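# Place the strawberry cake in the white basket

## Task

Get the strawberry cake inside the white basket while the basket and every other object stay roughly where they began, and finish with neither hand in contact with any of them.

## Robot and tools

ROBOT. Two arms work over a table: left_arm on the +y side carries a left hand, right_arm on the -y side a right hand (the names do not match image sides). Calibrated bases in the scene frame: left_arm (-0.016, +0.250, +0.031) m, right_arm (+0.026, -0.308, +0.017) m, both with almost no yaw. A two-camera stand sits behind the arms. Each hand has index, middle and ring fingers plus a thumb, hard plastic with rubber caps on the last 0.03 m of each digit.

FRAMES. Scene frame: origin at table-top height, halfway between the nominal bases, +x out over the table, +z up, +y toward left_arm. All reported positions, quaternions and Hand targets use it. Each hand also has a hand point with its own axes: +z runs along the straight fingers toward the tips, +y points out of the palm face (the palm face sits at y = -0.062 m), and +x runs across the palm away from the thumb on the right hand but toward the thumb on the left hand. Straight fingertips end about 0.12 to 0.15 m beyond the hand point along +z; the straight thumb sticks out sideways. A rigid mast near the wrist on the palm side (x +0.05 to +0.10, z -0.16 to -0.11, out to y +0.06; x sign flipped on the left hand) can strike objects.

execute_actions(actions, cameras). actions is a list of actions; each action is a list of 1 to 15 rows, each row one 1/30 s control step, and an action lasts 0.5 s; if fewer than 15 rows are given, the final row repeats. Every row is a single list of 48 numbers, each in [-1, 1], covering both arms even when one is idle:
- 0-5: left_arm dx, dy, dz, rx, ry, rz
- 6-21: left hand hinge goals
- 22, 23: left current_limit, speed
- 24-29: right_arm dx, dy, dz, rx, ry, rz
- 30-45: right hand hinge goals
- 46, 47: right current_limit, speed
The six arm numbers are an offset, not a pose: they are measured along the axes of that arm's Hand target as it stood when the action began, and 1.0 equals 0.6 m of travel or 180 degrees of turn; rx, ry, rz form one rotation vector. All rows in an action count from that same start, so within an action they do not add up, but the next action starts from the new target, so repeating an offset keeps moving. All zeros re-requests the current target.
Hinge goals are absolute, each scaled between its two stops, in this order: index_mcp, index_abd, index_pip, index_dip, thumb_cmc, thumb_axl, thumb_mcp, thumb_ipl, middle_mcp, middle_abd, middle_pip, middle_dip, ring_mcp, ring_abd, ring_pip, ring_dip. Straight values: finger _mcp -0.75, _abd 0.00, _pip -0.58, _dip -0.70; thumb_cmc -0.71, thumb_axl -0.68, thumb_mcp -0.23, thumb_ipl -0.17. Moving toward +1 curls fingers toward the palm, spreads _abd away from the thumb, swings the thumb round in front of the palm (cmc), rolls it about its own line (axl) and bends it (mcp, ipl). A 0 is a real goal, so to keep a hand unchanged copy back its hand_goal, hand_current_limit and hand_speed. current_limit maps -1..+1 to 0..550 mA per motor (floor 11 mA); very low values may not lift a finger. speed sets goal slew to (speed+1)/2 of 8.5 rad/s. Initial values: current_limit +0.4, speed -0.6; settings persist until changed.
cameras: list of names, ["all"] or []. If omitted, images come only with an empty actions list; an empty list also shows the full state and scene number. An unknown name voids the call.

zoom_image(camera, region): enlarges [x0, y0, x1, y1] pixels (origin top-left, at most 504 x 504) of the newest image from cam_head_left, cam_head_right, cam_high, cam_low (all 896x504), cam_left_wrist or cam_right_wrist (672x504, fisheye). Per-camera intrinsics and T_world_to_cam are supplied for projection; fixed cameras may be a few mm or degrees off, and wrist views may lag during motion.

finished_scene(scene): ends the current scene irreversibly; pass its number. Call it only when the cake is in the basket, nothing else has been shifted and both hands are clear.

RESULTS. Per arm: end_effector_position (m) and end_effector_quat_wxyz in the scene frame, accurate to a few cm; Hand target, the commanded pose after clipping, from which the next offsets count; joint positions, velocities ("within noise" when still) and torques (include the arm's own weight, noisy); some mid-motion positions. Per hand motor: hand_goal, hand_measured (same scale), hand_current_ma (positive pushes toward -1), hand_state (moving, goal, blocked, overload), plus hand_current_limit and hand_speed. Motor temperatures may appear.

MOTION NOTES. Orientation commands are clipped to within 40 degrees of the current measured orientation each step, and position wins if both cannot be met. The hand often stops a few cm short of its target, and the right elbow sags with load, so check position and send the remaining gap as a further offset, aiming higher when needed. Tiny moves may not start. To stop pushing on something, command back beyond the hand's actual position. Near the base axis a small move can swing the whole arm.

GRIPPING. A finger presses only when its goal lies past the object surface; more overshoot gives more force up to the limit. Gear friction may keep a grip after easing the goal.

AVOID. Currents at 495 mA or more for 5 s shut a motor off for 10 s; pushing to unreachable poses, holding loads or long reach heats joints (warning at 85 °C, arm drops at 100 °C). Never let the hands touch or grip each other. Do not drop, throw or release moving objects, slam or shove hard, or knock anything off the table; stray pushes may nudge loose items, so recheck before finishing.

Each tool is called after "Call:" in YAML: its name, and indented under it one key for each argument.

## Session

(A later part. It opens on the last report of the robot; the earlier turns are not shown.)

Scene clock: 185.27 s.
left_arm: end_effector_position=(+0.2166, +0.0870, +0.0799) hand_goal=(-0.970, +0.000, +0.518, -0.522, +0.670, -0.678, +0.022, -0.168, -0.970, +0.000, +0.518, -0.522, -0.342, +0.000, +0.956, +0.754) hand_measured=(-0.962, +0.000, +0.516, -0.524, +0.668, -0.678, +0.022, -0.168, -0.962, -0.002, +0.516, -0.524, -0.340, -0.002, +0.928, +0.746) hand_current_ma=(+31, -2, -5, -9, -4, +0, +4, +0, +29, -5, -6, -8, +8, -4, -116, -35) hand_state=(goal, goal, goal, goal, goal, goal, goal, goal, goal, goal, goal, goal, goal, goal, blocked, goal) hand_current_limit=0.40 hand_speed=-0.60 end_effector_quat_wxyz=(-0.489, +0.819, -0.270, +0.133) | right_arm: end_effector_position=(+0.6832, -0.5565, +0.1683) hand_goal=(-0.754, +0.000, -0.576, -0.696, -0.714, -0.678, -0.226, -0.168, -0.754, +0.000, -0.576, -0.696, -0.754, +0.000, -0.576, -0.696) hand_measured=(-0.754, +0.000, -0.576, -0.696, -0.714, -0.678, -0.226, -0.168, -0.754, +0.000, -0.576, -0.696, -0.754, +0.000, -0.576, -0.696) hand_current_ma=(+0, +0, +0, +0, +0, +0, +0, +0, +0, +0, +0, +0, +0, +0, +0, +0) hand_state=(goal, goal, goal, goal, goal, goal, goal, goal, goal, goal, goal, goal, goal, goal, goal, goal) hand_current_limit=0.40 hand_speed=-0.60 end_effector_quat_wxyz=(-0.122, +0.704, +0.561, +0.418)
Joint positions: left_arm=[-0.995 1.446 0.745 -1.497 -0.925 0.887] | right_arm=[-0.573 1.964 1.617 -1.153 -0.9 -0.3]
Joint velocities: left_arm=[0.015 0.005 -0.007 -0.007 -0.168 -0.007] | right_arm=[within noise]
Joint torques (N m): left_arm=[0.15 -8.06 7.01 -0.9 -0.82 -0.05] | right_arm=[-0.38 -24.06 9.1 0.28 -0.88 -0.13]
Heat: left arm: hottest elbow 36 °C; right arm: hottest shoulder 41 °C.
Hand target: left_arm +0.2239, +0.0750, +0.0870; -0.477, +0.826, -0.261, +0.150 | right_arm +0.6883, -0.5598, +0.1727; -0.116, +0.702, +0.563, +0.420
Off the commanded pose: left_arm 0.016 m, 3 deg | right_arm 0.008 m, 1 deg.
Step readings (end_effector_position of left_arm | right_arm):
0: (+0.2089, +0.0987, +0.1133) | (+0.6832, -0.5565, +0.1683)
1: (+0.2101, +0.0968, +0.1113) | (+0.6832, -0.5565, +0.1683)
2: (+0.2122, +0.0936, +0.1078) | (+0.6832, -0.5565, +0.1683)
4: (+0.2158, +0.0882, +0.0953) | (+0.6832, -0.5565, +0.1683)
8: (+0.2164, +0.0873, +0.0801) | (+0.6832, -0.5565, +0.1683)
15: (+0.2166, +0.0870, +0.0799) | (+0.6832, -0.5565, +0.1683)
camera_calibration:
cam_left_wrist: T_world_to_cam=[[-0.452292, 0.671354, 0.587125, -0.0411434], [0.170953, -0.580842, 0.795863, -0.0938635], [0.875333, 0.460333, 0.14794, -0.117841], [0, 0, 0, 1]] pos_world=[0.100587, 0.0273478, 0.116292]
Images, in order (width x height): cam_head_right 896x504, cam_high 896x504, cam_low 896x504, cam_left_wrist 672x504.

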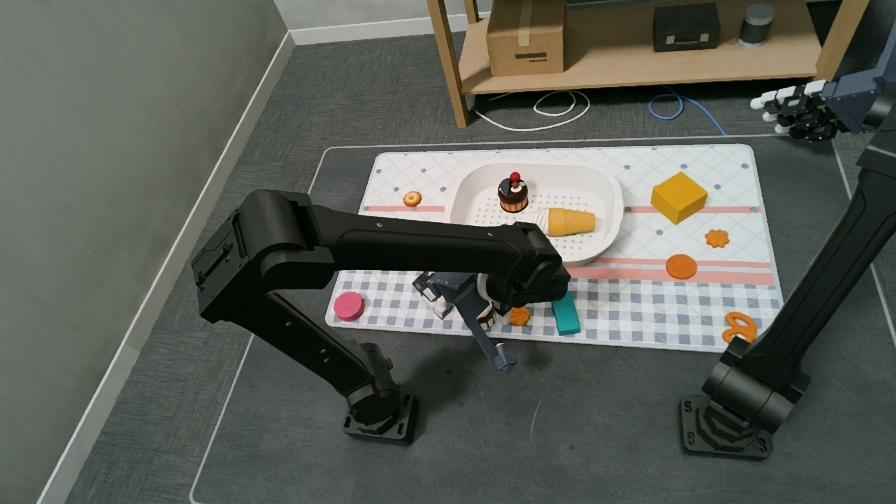

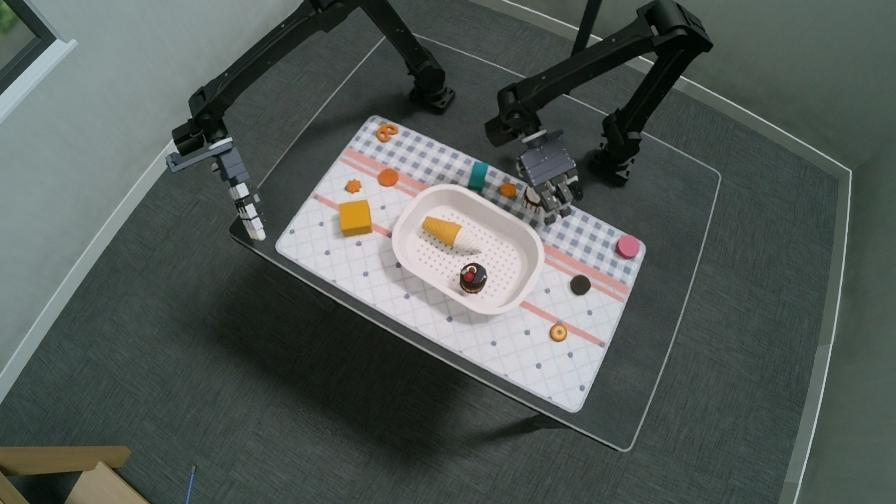

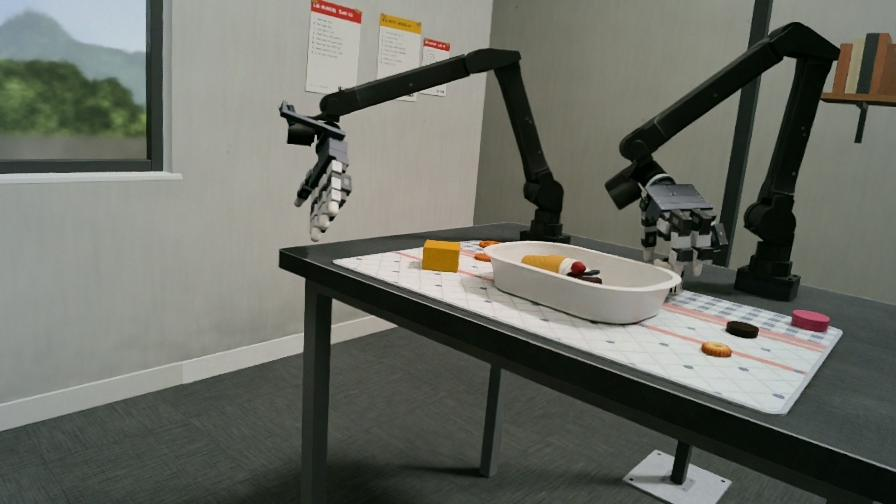

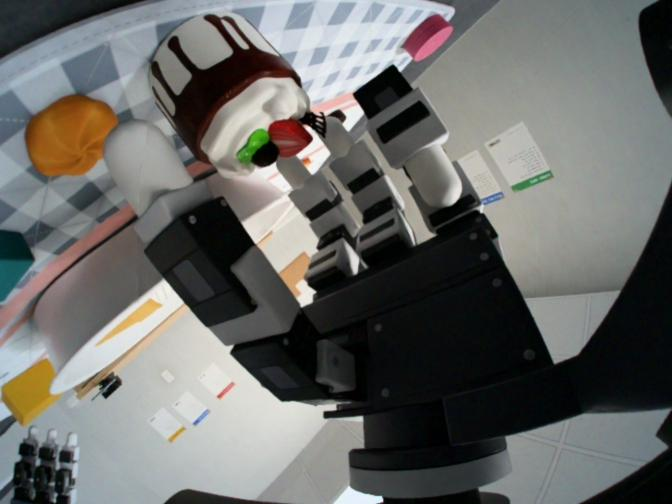

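Call:
execute_actions:
  actions:
    - [[0,0.0347,0.0333,0,0,0,-0.97,0,0.518,-0.522,0.671,-0.678,0.0225,-0.168,-0.97,0,0.518,-0.522,-0.342,0,0.956,0.754,0.4,-0.6,0,0,0,0,0,0,-0.754,0,-0.576,-0.696,-0.714,-0.678,-0.226,-0.168,-0.754,0,-0.576,-0.696,-0.754,0,-0.576,-0.696,0.4,-0.6]]
  cameras: ["cam_left_wrist","cam_low","cam_high","cam_head_right"]

Call:
zoom_image:
  camera: "cam_low"
  region: [620, 180, 760, 320]

Call:
zoom_image:
  camera: "cam_high"
  region: [460, 120, 620, 260]

Call:
zoom_image:
  camera: "cam_left_wrist"
  region: [0, 0, 400, 255]

Scene clock: 194.50 s.
left_arm: end_effector_position=(+0.2269, +0.0769, +0.0612) hand_goal=(-0.970, +0.000, +0.518, -0.522, +0.670, -0.678, +0.022, -0.168, -0.970, +0.000, +0.518, -0.522, -0.342, +0.000, +0.956, +0.754) hand_measured=(-0.962, +0.000, +0.516, -0.524, +0.670, -0.678, +0.022, -0.168, -0.962, -0.002, +0.516, -0.524, -0.340, -0.002, +0.928, +0.746) hand_current_ma=(+32, -2, -5, -9, -3, +0, +4, +0, +30, -5, -6, -8, +8, -4, -116, -35) hand_state=(goal, goal, goal, goal, goal, goal, goal, goal, goal, goal, goal, goal, goal, goal, blocked, goal) hand_current_limit=0.40 hand_speed=-0.60 end_effector_quat_wxyz=(-0.475, +0.826, -0.261, +0.152) | right_arm: end_effector_position=(+0.6832, -0.5565, +0.1683) hand_goal=(-0.754, +0.000, -0.576, -0.696, -0.714, -0.678, -0.226, -0.168, -0.754, +0.000, -0.576, -0.696, -0.754, +0.000, -0.576, -0.696) hand_measured=(-0.754, +0.000, -0.576, -0.696, -0.714, -0.678, -0.226, -0.168, -0.754, +0.000, -0.576, -0.696, -0.754, +0.000, -0.576, -0.696) hand_current_ma=(+0, +0, +0, +0, +0, +0, +0, +0, +0, +0, +0, +0, +0, +0, +0, +0) hand_state=(goal, goal, goal, goal, goal, goal, goal, goal, goal, goal, goal, goal, goal, goal, goal, goal) hand_current_limit=0.40 hand_speed=-0.60 end_effector_quat_wxyz=(-0.122, +0.704, +0.561, +0.418)
Joint positions: left_arm=[-0.986 1.482 0.731 -1.384 -0.935 0.901] | right_arm=[-0.573 1.964 1.617 -1.153 -0.9 -0.3]
Joint torques (N m): left_arm=[1.03 -7.36 4.51 -0.76 -0.95 0.1] | right_arm=[0.32 -23.65 9.03 0.34 -0.91 -0.13]
Heat: left arm: hottest elbow 35 °C; right arm: hottest shoulder 41 °C.
Hand target: left_arm +0.2278, +0.0807, +0.0590; -0.477, +0.826, -0.261, +0.150 | right_arm +0.6883, -0.5598, +0.1727; -0.116, +0.702, +0.563, +0.420
Off the commanded pose: left_arm 0.004 m, 0 deg | right_arm 0.008 m, 1 deg.
Step readings (end_effector_position of left_arm | right_arm):
0: (+0.2166, +0.0870, +0.0799) | (+0.6832, -0.5565, +0.1683)
1: (+0.2182, +0.0855, +0.0784) | (+0.6832, -0.5565, +0.1683)
2: (+0.2213, +0.0826, +0.0756) | (+0.6832, -0.5565, +0.1683)
4: (+0.2257, +0.0780, +0.0689) | (+0.6832, -0.5565, +0.1683)
8: (+0.2271, +0.0767, +0.0619) | (+0.6832, -0.5565, +0.1683)
15: (+0.2270, +0.0769, +0.0613) | (+0.6832, -0.5565, +0.1683)
camera_calibration:
cam_left_wrist: T_world_to_cam=[[-0.467528, 0.697048, 0.543637, -0.0145165], [0.143177, -0.547157, 0.824693, -0.0847716], [0.872306, 0.463403, 0.15601, -0.119575], [0, 0, 0, 1]] pos_world=[0.109657, 0.0191468, 0.0964572]
Images, in order (width x height): cam_head_right 896x504, cam_high 896x504, cam_low 896x504, cam_left_wrist 672x504.

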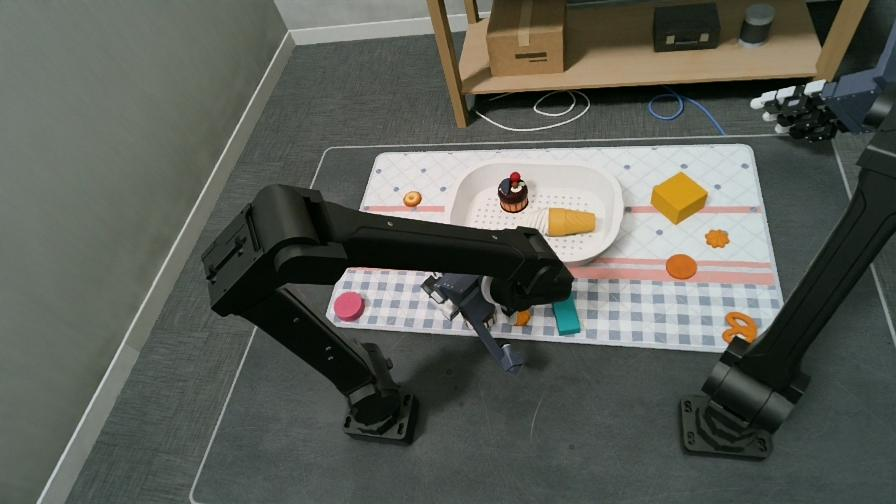

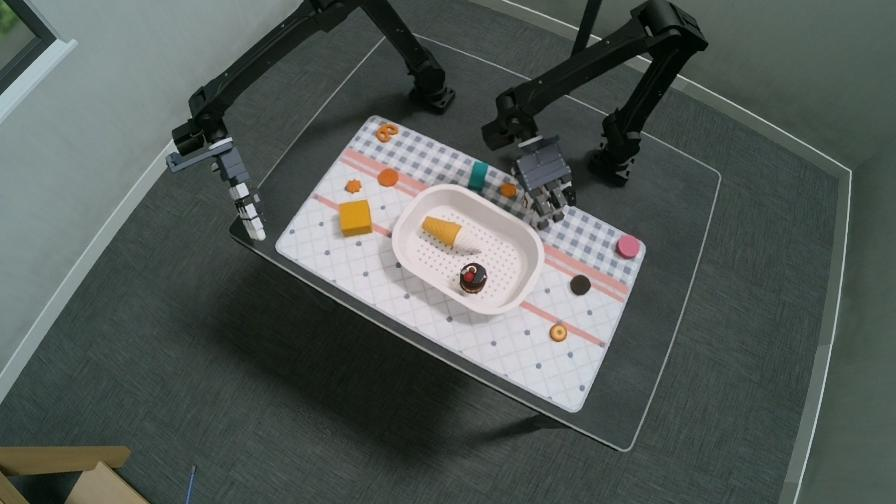

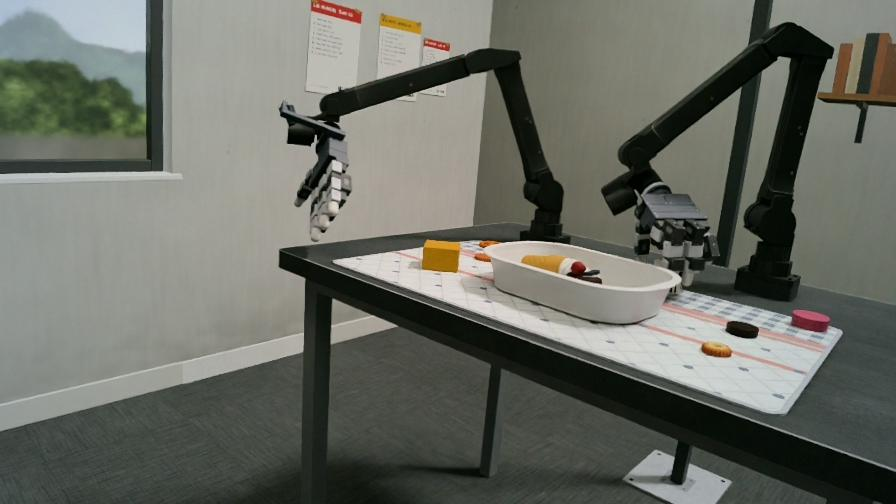

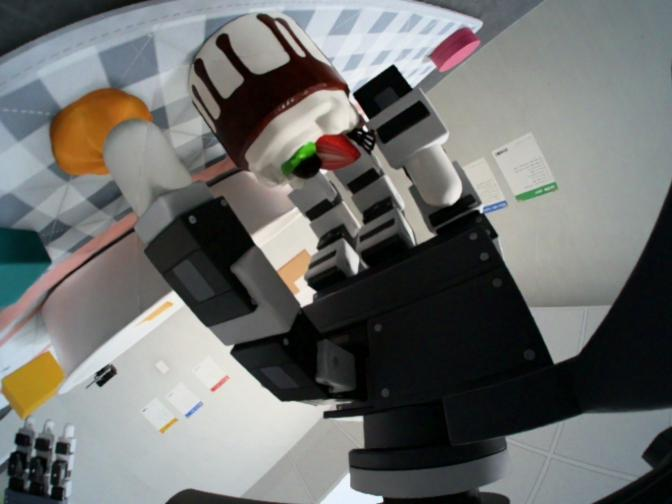

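Scaled by 3.600 from the camera's 896x504 image, which has a finer 1280x720 frame.

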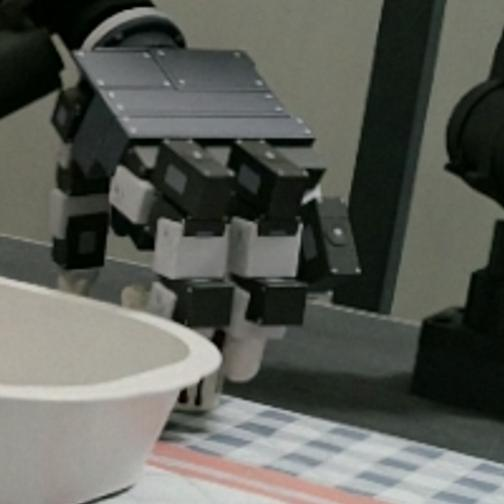

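Scaled by 3.150 from the camera's 896x504 image, which has a finer 1280x720 frame.

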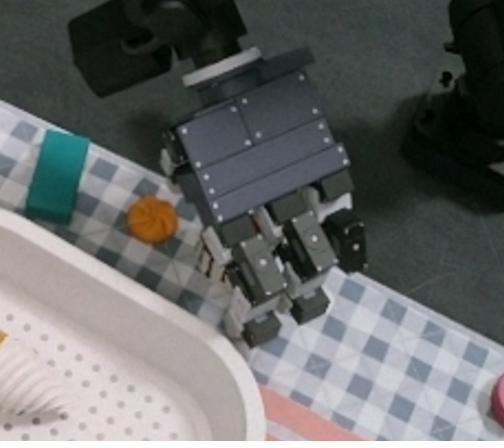

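Scaled by 1.260 from the camera's 672x504 image, which has a finer 960x720 frame.

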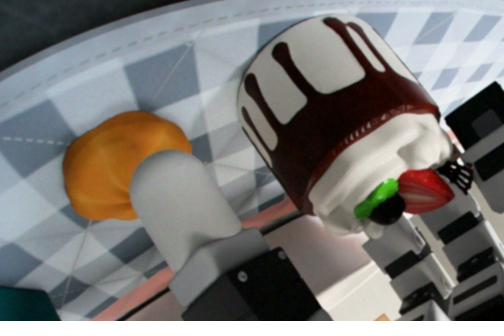

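Call:
execute_actions:
  actions:
    - [[-0.0237,0.0098,0.023,0,0,0,-0.97,0,0.518,-0.522,0.671,-0.678,0.0225,-0.168,-0.97,0,0.518,-0.522,-0.342,0,0.956,0.754,0.4,-0.6,0,0,0,0,0,0,-0.754,0,-0.576,-0.696,-0.714,-0.678,-0.226,-0.168,-0.754,0,-0.576,-0.696,-0.754,0,-0.576,-0.696,0.4,-0.6]]
  cameras: ["cam_left_wrist","cam_low","cam_high","cam_head_right"]

Call:
zoom_image:
  camera: "cam_low"
  region: [620, 180, 760, 320]

Call:
zoom_image:
  camera: "cam_left_wrist"
  region: [0, 0, 400, 255]

Scene clock: 198.73 s.
left_arm: end_effector_position=(+0.2192, +0.0965, +0.0458) hand_goal=(-0.970, +0.000, +0.518, -0.522, +0.670, -0.678, +0.022, -0.168, -0.970, +0.000, +0.518, -0.522, -0.342, +0.000, +0.956, +0.754) hand_measured=(-0.962, +0.000, +0.516, -0.524, +0.668, -0.678, +0.022, -0.168, -0.962, -0.002, +0.516, -0.524, -0.340, -0.002, +0.928, +0.746) hand_current_ma=(+32, -2, -5, -9, -4, +0, +4, +0, +30, -5, -6, -8, +8, -4, -116, -35) hand_state=(goal, goal, goal, goal, goal, goal, goal, goal, goal, goal, goal, goal, goal, goal, blocked, goal) hand_current_limit=0.40 hand_speed=-0.60 end_effector_quat_wxyz=(-0.480, +0.824, -0.263, +0.147) | right_arm: end_effector_position=(+0.6832, -0.5565, +0.1683) hand_goal=(-0.754, +0.000, -0.576, -0.696, -0.714, -0.678, -0.226, -0.168, -0.754, +0.000, -0.576, -0.696, -0.754, +0.000, -0.576, -0.696) hand_measured=(-0.754, +0.000, -0.576, -0.696, -0.714, -0.678, -0.226, -0.168, -0.754, +0.000, -0.576, -0.696, -0.754, +0.000, -0.576, -0.696) hand_current_ma=(+0, +0, +0, +0, +0, +0, +0, +0, +0, +0, +0, +0, +0, +0, +0, +0) hand_state=(goal, goal, goal, goal, goal, goal, goal, goal, goal, goal, goal, goal, goal, goal, goal, goal) hand_current_limit=0.40 hand_speed=-0.60 end_effector_quat_wxyz=(-0.122, +0.704, +0.561, +0.418)
Joint positions: left_arm=[-0.972 1.478 0.667 -1.326 -0.943 0.918] | right_arm=[-0.573 1.964 1.617 -1.153 -0.9 -0.3]
Joint torques (N m): left_arm=[0.85 -7.65 4.66 -0.77 -0.86 0.1] | right_arm=[0.62 -23.59 9.05 0.1 -0.87 -0.11]
Heat: left arm: hottest elbow 35 °C; right arm: hottest shoulder 41 °C.
Hand target: left_arm +0.2214, +0.0961, +0.0471; -0.477, +0.826, -0.261, +0.150 | right_arm +0.6883, -0.5598, +0.1727; -0.116, +0.702, +0.563, +0.420
Off the commanded pose: left_arm 0.002 m, 1 deg | right_arm 0.008 m, 1 deg.
Step readings (end_effector_position of left_arm | right_arm):
0: (+0.2269, +0.0770, +0.0612) | (+0.6832, -0.5565, +0.1683)
1: (+0.2267, +0.0783, +0.0597) | (+0.6832, -0.5565, +0.1683)
2: (+0.2268, +0.0797, +0.0574) | (+0.6832, -0.5565, +0.1683)
4: (+0.2221, +0.0887, +0.0507) | (+0.6832, -0.5565, +0.1683)
8: (+0.2186, +0.0969, +0.0462) | (+0.6832, -0.5565, +0.1683)
15: (+0.2193, +0.0965, +0.0458) | (+0.6832, -0.5565, +0.1683)
camera_calibration:
cam_left_wrist: T_world_to_cam=[[-0.464765, 0.688712, 0.556479, -0.0237604], [0.149879, -0.55822, 0.816043, -0.0602161], [0.872657, 0.462673, 0.156218, -0.119588], [0, 0, 0, 1]] pos_world=[0.102341, 0.0380802, 0.0810429]
Images, in order (width x height): cam_head_right 896x504, cam_high 896x504, cam_low 896x504, cam_left_wrist 672x504.

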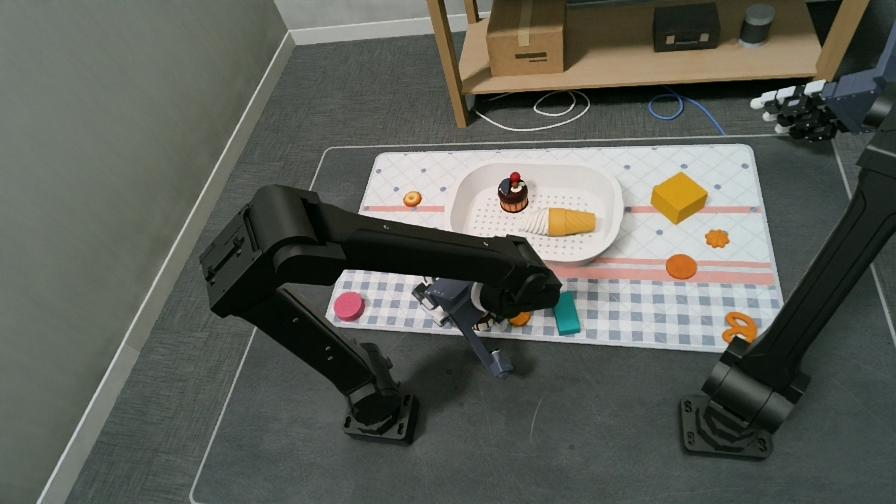

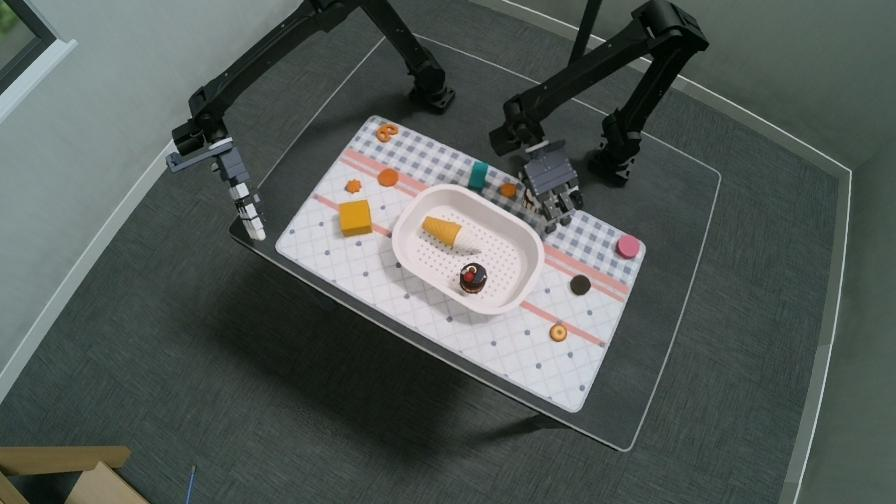

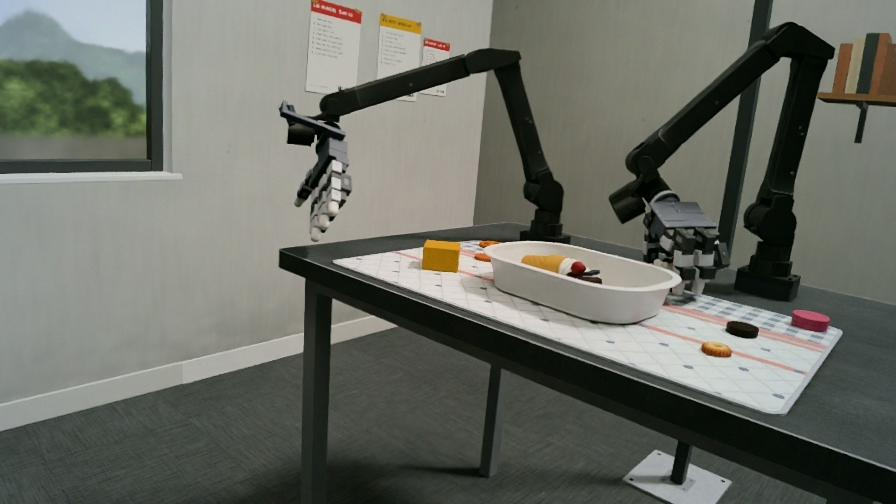

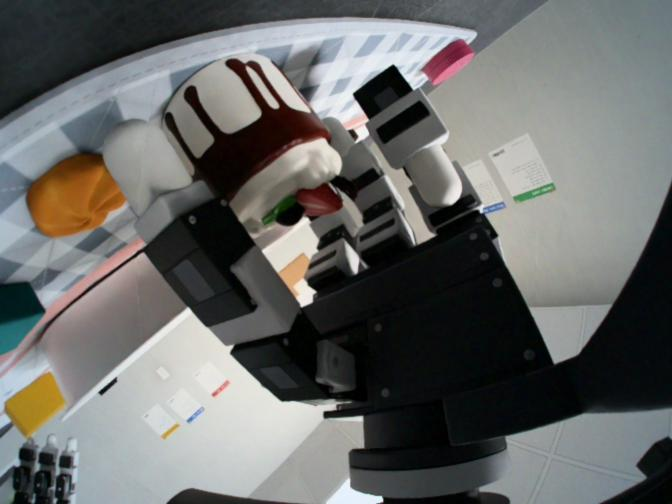

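Scaled by 3.600 from the camera's 896x504 image, which has a finer 1280x720 frame.

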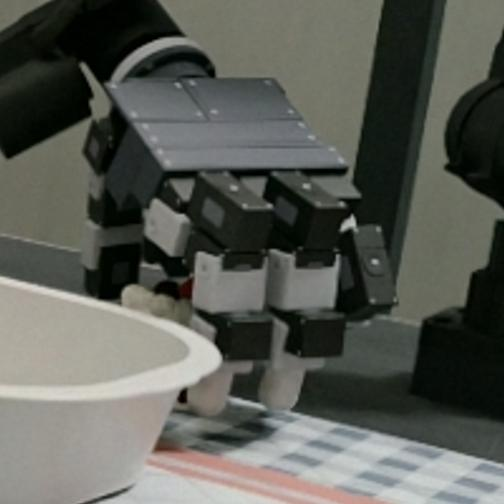

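Scaled by 1.260 from the camera's 672x504 image, which has a finer 960x720 frame.

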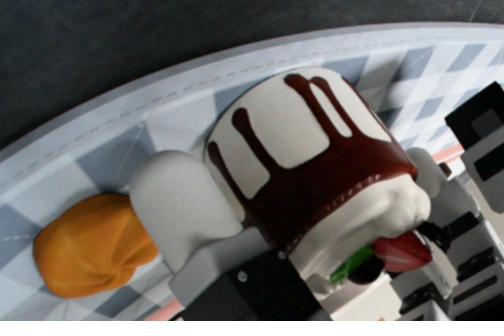

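Call:
execute_actions:
  actions:
    - [[0,0,0,0,0,0,-0.62,0,0.518,-0.522,0.671,-0.678,0.34,-0.168,-0.62,0,0.518,-0.522,-0.342,0,0.956,0.754,0.1,-0.8,0,0,0,0,0,0,-0.754,0,-0.576,-0.696,-0.714,-0.678,-0.226,-0.168,-0.754,0,-0.576,-0.696,-0.754,0,-0.576,-0.696,0.4,-0.6]]
    - [[0,0,0,0,0,0,-0.62,0,0.518,-0.522,0.671,-0.678,0.34,-0.168,-0.62,0,0.518,-0.522,-0.342,0,0.956,0.754,0.1,-0.8,0,0,0,0,0,0,-0.754,0,-0.576,-0.696,-0.714,-0.678,-0.226,-0.168,-0.754,0,-0.576,-0.696,-0.754,0,-0.576,-0.696,0.4,-0.6]]
  cameras: ["cam_left_wrist","cam_low","cam_high","cam_head_right"]

Call:
zoom_image:
  camera: "cam_low"
  region: [620, 180, 760, 320]

Call:
zoom_image:
  camera: "cam_left_wrist"
  region: [0, 0, 400, 255]

Scene clock: 208.20 s.
left_arm: end_effector_position=(+0.2198, +0.0967, +0.0465) hand_goal=(-0.620, +0.000, +0.518, -0.522, +0.670, -0.678, +0.340, -0.168, -0.620, +0.000, +0.518, -0.522, -0.342, +0.000, +0.956, +0.754) hand_measured=(-0.668, +0.000, +0.506, -0.526, +0.664, -0.680, +0.212, -0.192, -0.708, +0.000, +0.500, -0.526, -0.340, -0.002, +0.928, +0.746) hand_current_ma=(-220, -2, -49, -17, -23, -9, -303, -134, -303, +3, -70, -16, +8, -4, -116, -35) hand_state=(blocked, goal, goal, goal, goal, goal, blocked, blocked, blocked, goal, goal, goal, goal, goal, blocked, goal) hand_current_limit=0.10 hand_speed=-0.80 end_effector_quat_wxyz=(-0.481, +0.823, -0.264, +0.148) | right_arm: end_effector_position=(+0.6832, -0.5565, +0.1683) hand_goal=(-0.754, +0.000, -0.576, -0.696, -0.714, -0.678, -0.226, -0.168, -0.754, +0.000, -0.576, -0.696, -0.754, +0.000, -0.576, -0.696) hand_measured=(-0.754, +0.000, -0.576, -0.696, -0.714, -0.678, -0.226, -0.168, -0.754, +0.000, -0.576, -0.696, -0.754, +0.000, -0.576, -0.696) hand_current_ma=(+0, +0, +0, +0, +0, +0, +0, +0, +0, +0, +0, +0, +0, +0, +0, +0) hand_state=(goal, goal, goal, goal, goal, goal, goal, goal, goal, goal, goal, goal, goal, goal, goal, goal) hand_current_limit=0.40 hand_speed=-0.60 end_effector_quat_wxyz=(-0.122, +0.704, +0.561, +0.418)
Joint positions: left_arm=[-0.971 1.476 0.667 -1.326 -0.948 0.921] | right_arm=[-0.573 1.964 1.617 -1.153 -0.9 -0.3]
Joint torques (N m): left_arm=[0.85 -7.53 4.67 -0.76 -0.69 0.08] | right_arm=[0.26 -23.59 9.09 0.17 -0.9 -0.12]
Heat: left arm: hottest elbow 34 °C; right arm: hottest shoulder 42 °C.
Hand target: left_arm +0.2214, +0.0962, +0.0471; -0.477, +0.826, -0.261, +0.150 | right_arm +0.6883, -0.5598, +0.1727; -0.116, +0.702, +0.563, +0.420
Off the commanded pose: left_arm 0.002 m, 1 deg | right_arm 0.008 m, 1 deg.
Step readings (end_effector_position of left_arm | right_arm):
0: (+0.2192, +0.0965, +0.0458) | (+0.6832, -0.5565, +0.1683)
1: (+0.2192, +0.0965, +0.0458) | (+0.6832, -0.5565, +0.1683)
2: (+0.2192, +0.0965, +0.0458) | (+0.6832, -0.5565, +0.1683)
4: (+0.2192, +0.0965, +0.0458) | (+0.6832, -0.5565, +0.1683)
8: (+0.2192, +0.0965, +0.0458) | (+0.6832, -0.5565, +0.1683)
15: (+0.2196, +0.0967, +0.0461) | (+0.6832, -0.5565, +0.1683)
16: (+0.2197, +0.0967, +0.0461) | (+0.6832, -0.5565, +0.1683)
17: (+0.2197, +0.0967, +0.0462) | (+0.6832, -0.5565, +0.1683)
19: (+0.2198, +0.0967, +0.0465) | (+0.6832, -0.5565, +0.1683)
23: (+0.2198, +0.0967, +0.0465) | (+0.6832, -0.5565, +0.1683)
30: (+0.2198, +0.0967, +0.0465) | (+0.6832, -0.5565, +0.1683)
camera_calibration:
cam_left_wrist: T_world_to_cam=[[-0.463373, 0.689023, 0.557254, -0.0243485], [0.146627, -0.560556, 0.815032, -0.0597265], [0.873948, 0.459373, 0.158717, -0.120339], [0, 0, 0, 1]] pos_world=[0.102645, 0.0385772, 0.0813472]
Images, in order (width x height): cam_head_right 896x504, cam_high 896x504, cam_low 896x504, cam_left_wrist 672x504.

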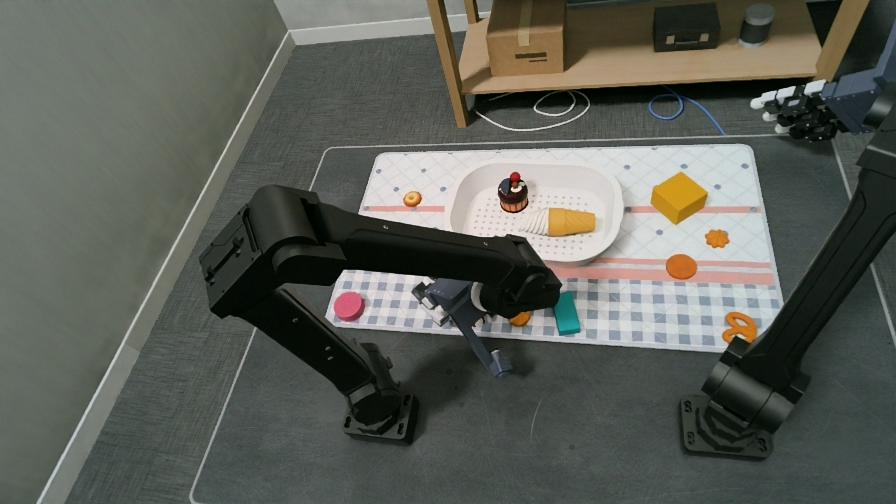

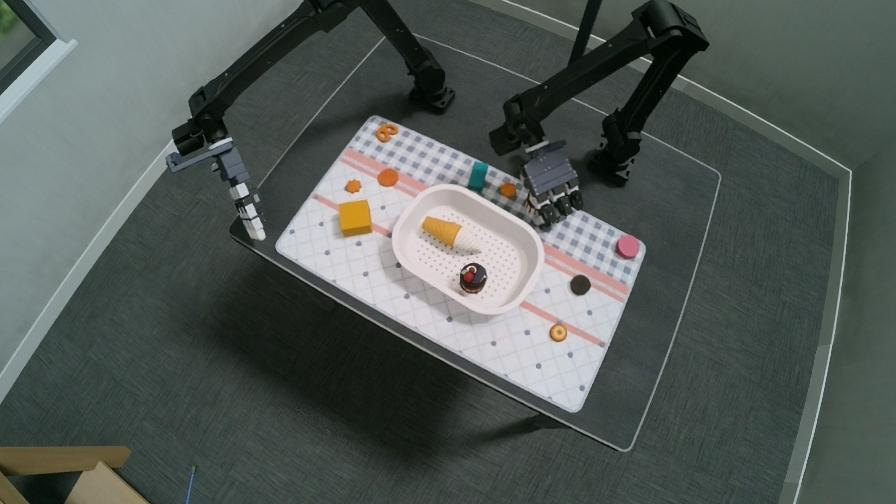

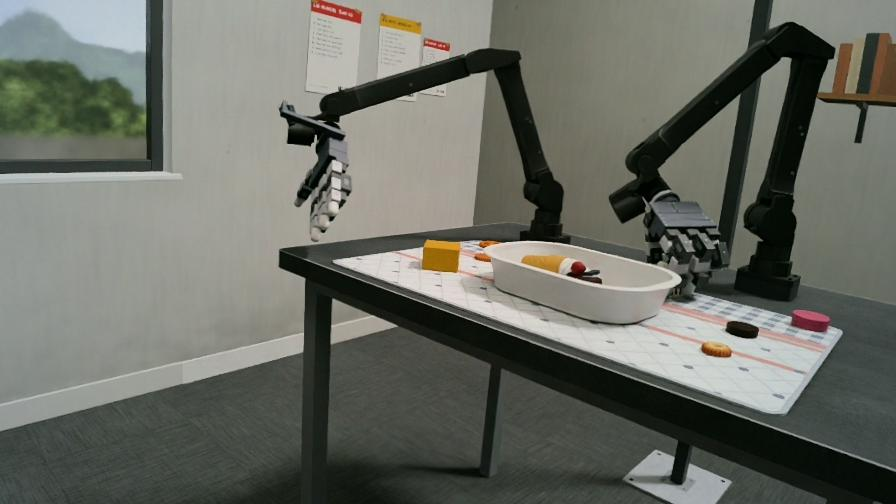

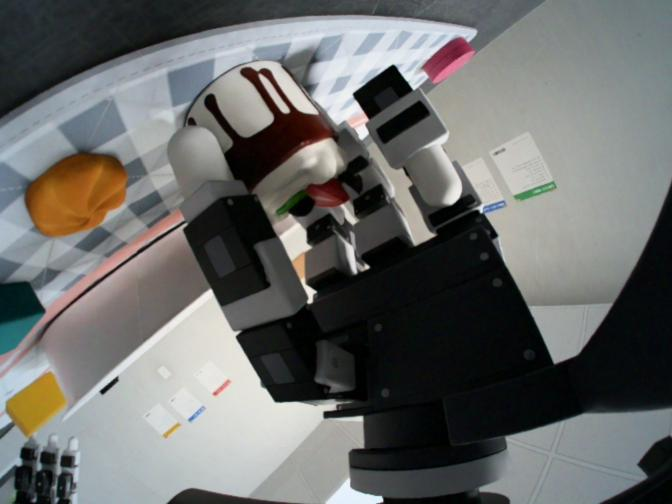

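Scaled by 3.600 from the camera's 896x504 image, which has a finer 1280x720 frame.

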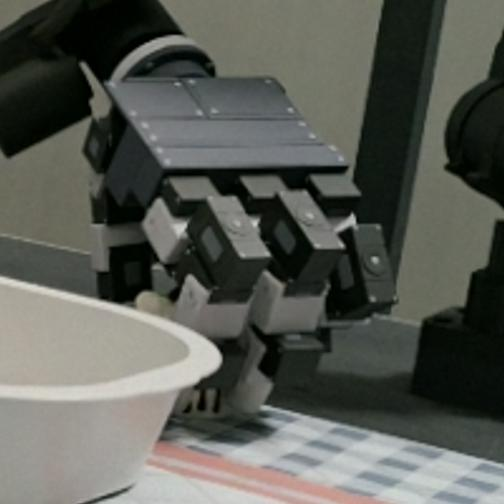

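Scaled by 1.260 from the camera's 672x504 image, which has a finer 960x720 frame.

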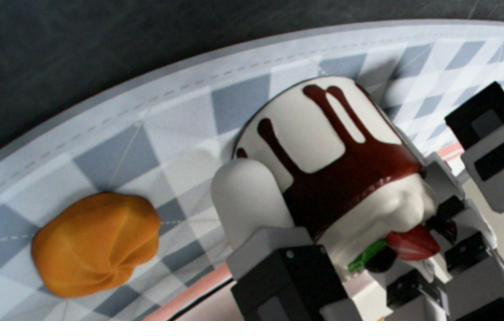

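Call:
execute_actions:
  actions:
    - [[0,0,0,0,0,0,-0.57,0,0.518,-0.522,0.671,-0.678,0.37,-0.168,-0.57,0,0.518,-0.522,-0.342,0,0.956,0.754,0.3,-0.7,0,0,0,0,0,0,-0.754,0,-0.576,-0.696,-0.714,-0.678,-0.226,-0.168,-0.754,0,-0.576,-0.696,-0.754,0,-0.576,-0.696,0.4,-0.6]]
    - [[0,-0.0289,-0.0167,0,0,0,-0.57,0,0.518,-0.522,0.671,-0.678,0.37,-0.168,-0.57,0,0.518,-0.522,-0.342,0,0.956,0.754,0.3,-0.7,0,0,0,0,0,0,-0.754,0,-0.576,-0.696,-0.714,-0.678,-0.226,-0.168,-0.754,0,-0.576,-0.696,-0.754,0,-0.576,-0.696,0.4,-0.6]]
    - [[0,-0.0433,-0.025,0,0,0,-0.57,0,0.518,-0.522,0.671,-0.678,0.37,-0.168,-0.57,0,0.518,-0.522,-0.342,0,0.956,0.754,0.3,-0.7,0,0,0,0,0,0,-0.754,0,-0.576,-0.696,-0.714,-0.678,-0.226,-0.168,-0.754,0,-0.576,-0.696,-0.754,0,-0.576,-0.696,0.4,-0.6]]
  cameras: ["cam_left_wrist","cam_low","cam_high"]

Call:
zoom_image:
  camera: "cam_low"
  region: [620, 160, 760, 300]

Scene clock: 213.60 s.
left_arm: end_effector_position=(+0.2127, +0.1067, +0.0858) hand_goal=(-0.570, +0.000, +0.518, -0.522, +0.670, -0.678, +0.370, -0.168, -0.570, +0.000, +0.518, -0.522, -0.342, +0.000, +0.956, +0.754) hand_measured=(-0.644, -0.002, +0.492, -0.534, +0.658, -0.682, +0.212, -0.200, -0.674, +0.002, +0.480, -0.540, -0.340, -0.002, +0.928, +0.746) hand_current_ma=(-355, -9, -111, -52, -46, -17, -358, -184, -358, +9, -162, -72, +9, -4, -116, -35) hand_state=(blocked, goal, blocked, goal, goal, goal, blocked, blocked, blocked, goal, blocked, goal, goal, goal, blocked, goal) hand_current_limit=0.30 hand_speed=-0.70 end_effector_quat_wxyz=(-0.482, +0.822, -0.266, +0.145) | right_arm: end_effector_position=(+0.6832, -0.5565, +0.1683) hand_goal=(-0.754, +0.000, -0.576, -0.696, -0.714, -0.678, -0.226, -0.168, -0.754, +0.000, -0.576, -0.696, -0.754, +0.000, -0.576, -0.696) hand_measured=(-0.754, +0.000, -0.576, -0.696, -0.714, -0.678, -0.226, -0.168, -0.754, +0.000, -0.576, -0.696, -0.754, +0.000, -0.576, -0.696) hand_current_ma=(+0, +0, +0, +0, +0, +0, +0, +0, +0, +0, +0, +0, +0, +0, +0, +0) hand_state=(goal, goal, goal, goal, goal, goal, goal, goal, goal, goal, goal, goal, goal, goal, goal, goal) hand_current_limit=0.40 hand_speed=-0.60 end_effector_quat_wxyz=(-0.122, +0.704, +0.561, +0.418)
Joint positions: left_arm=[-0.971 1.357 0.683 -1.466 -0.946 0.924] | right_arm=[-0.573 1.964 1.617 -1.153 -0.9 -0.3]
Joint torques (N m): left_arm=[0.85 -6.07 8.9 -1.87 -0.74 0.06] | right_arm=[-0.09 -23.41 9.11 0.34 -0.87 -0.11]
Heat: left arm: hottest elbow 34 °C; right arm: hottest shoulder 42 °C.
Hand target: left_arm +0.2215, +0.0961, +0.0971; -0.477, +0.826, -0.261, +0.150 | right_arm +0.6883, -0.5598, +0.1727; -0.116, +0.702, +0.563, +0.420
Off the commanded pose: left_arm 0.018 m, 1 deg | right_arm 0.008 m, 1 deg.
Step readings (end_effector_position of left_arm | right_arm):
0: (+0.2198, +0.0967, +0.0465) | (+0.6832, -0.5565, +0.1683)
1: (+0.2198, +0.0967, +0.0465) | (+0.6832, -0.5565, +0.1683)
2: (+0.2199, +0.0967, +0.0466) | (+0.6832, -0.5565, +0.1683)
4: (+0.2200, +0.0967, +0.0466) | (+0.6832, -0.5565, +0.1683)
8: (+0.2200, +0.0968, +0.0466) | (+0.6832, -0.5565, +0.1683)
15: (+0.2200, +0.0968, +0.0466) | (+0.6832, -0.5565, +0.1683)
16: (+0.2196, +0.0974, +0.0476) | (+0.6832, -0.5565, +0.1683)
17: (+0.2187, +0.0984, +0.0492) | (+0.6832, -0.5565, +0.1683)
19: (+0.2176, +0.0996, +0.0545) | (+0.6832, -0.5565, +0.1683)
23: (+0.2178, +0.0994, +0.0604) | (+0.6832, -0.5565, +0.1683)
30: (+0.2177, +0.0995, +0.0605) | (+0.6832, -0.5565, +0.1683)
31: (+0.2169, +0.1006, +0.0620) | (+0.6832, -0.5565, +0.1683)
32: (+0.2148, +0.1038, +0.0653) | (+0.6832, -0.5565, +0.1683)
34: (+0.2121, +0.1077, +0.0741) | (+0.6832, -0.5565, +0.1683)
38: (+0.2122, +0.1076, +0.0848) | (+0.6832, -0.5565, +0.1683)
45: (+0.2127, +0.1067, +0.0858) | (+0.6832, -0.5565, +0.1683)
camera_calibration:
cam_left_wrist: T_world_to_cam=[[-0.45979, 0.686714, 0.563043, -0.0574951], [0.150857, -0.56442, 0.811586, -0.0852494], [0.87512, 0.458098, 0.15592, -0.124907], [0, 0, 0, 1]] pos_world=[0.0957333, 0.0485857, 0.121035]
Images, in order (width x height): cam_high 896x504, cam_low 896x504, cam_left_wrist 672x504.

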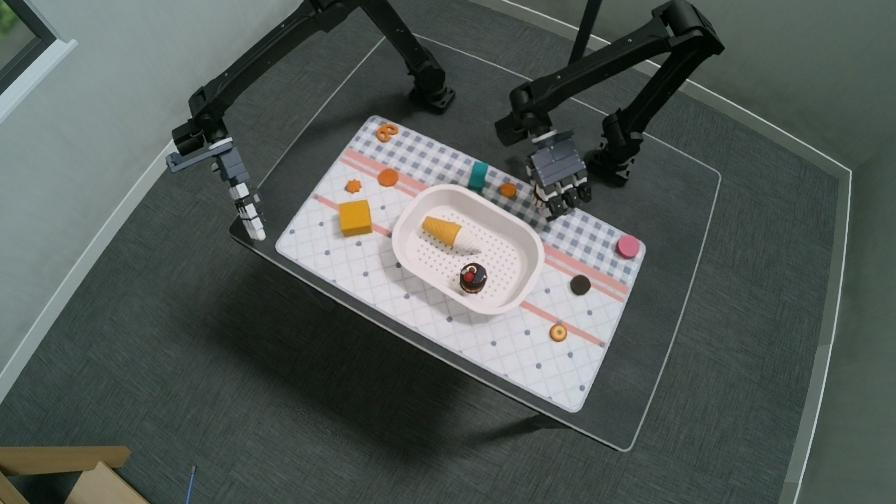

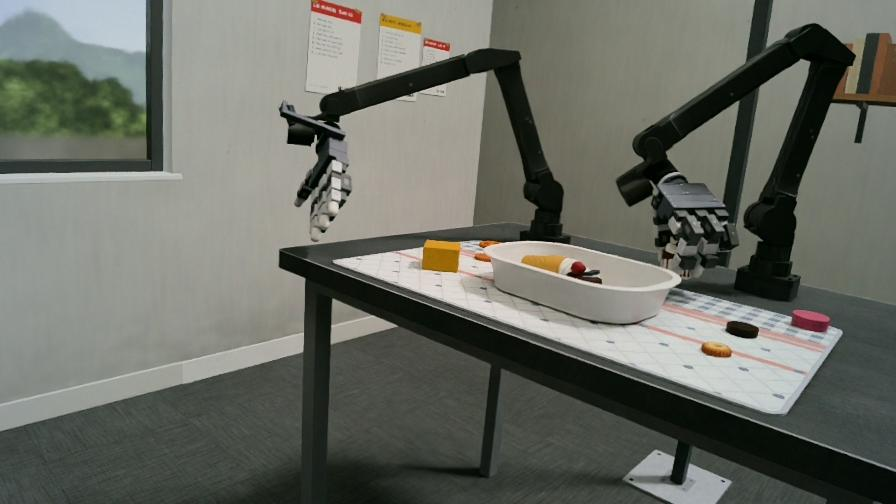

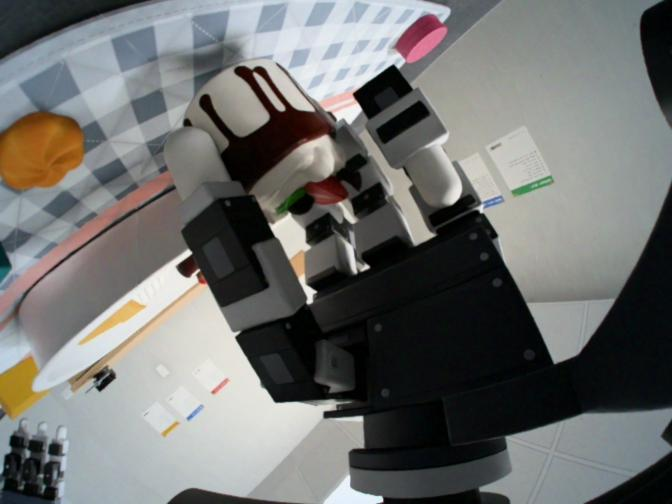

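Scaled by 3.600 from the camera's 896x504 image, which has a finer 1280x720 frame.

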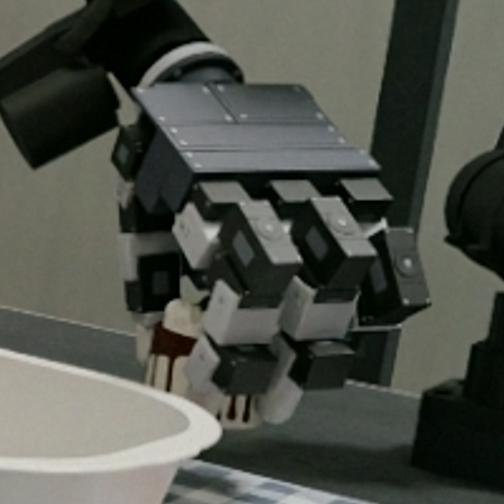

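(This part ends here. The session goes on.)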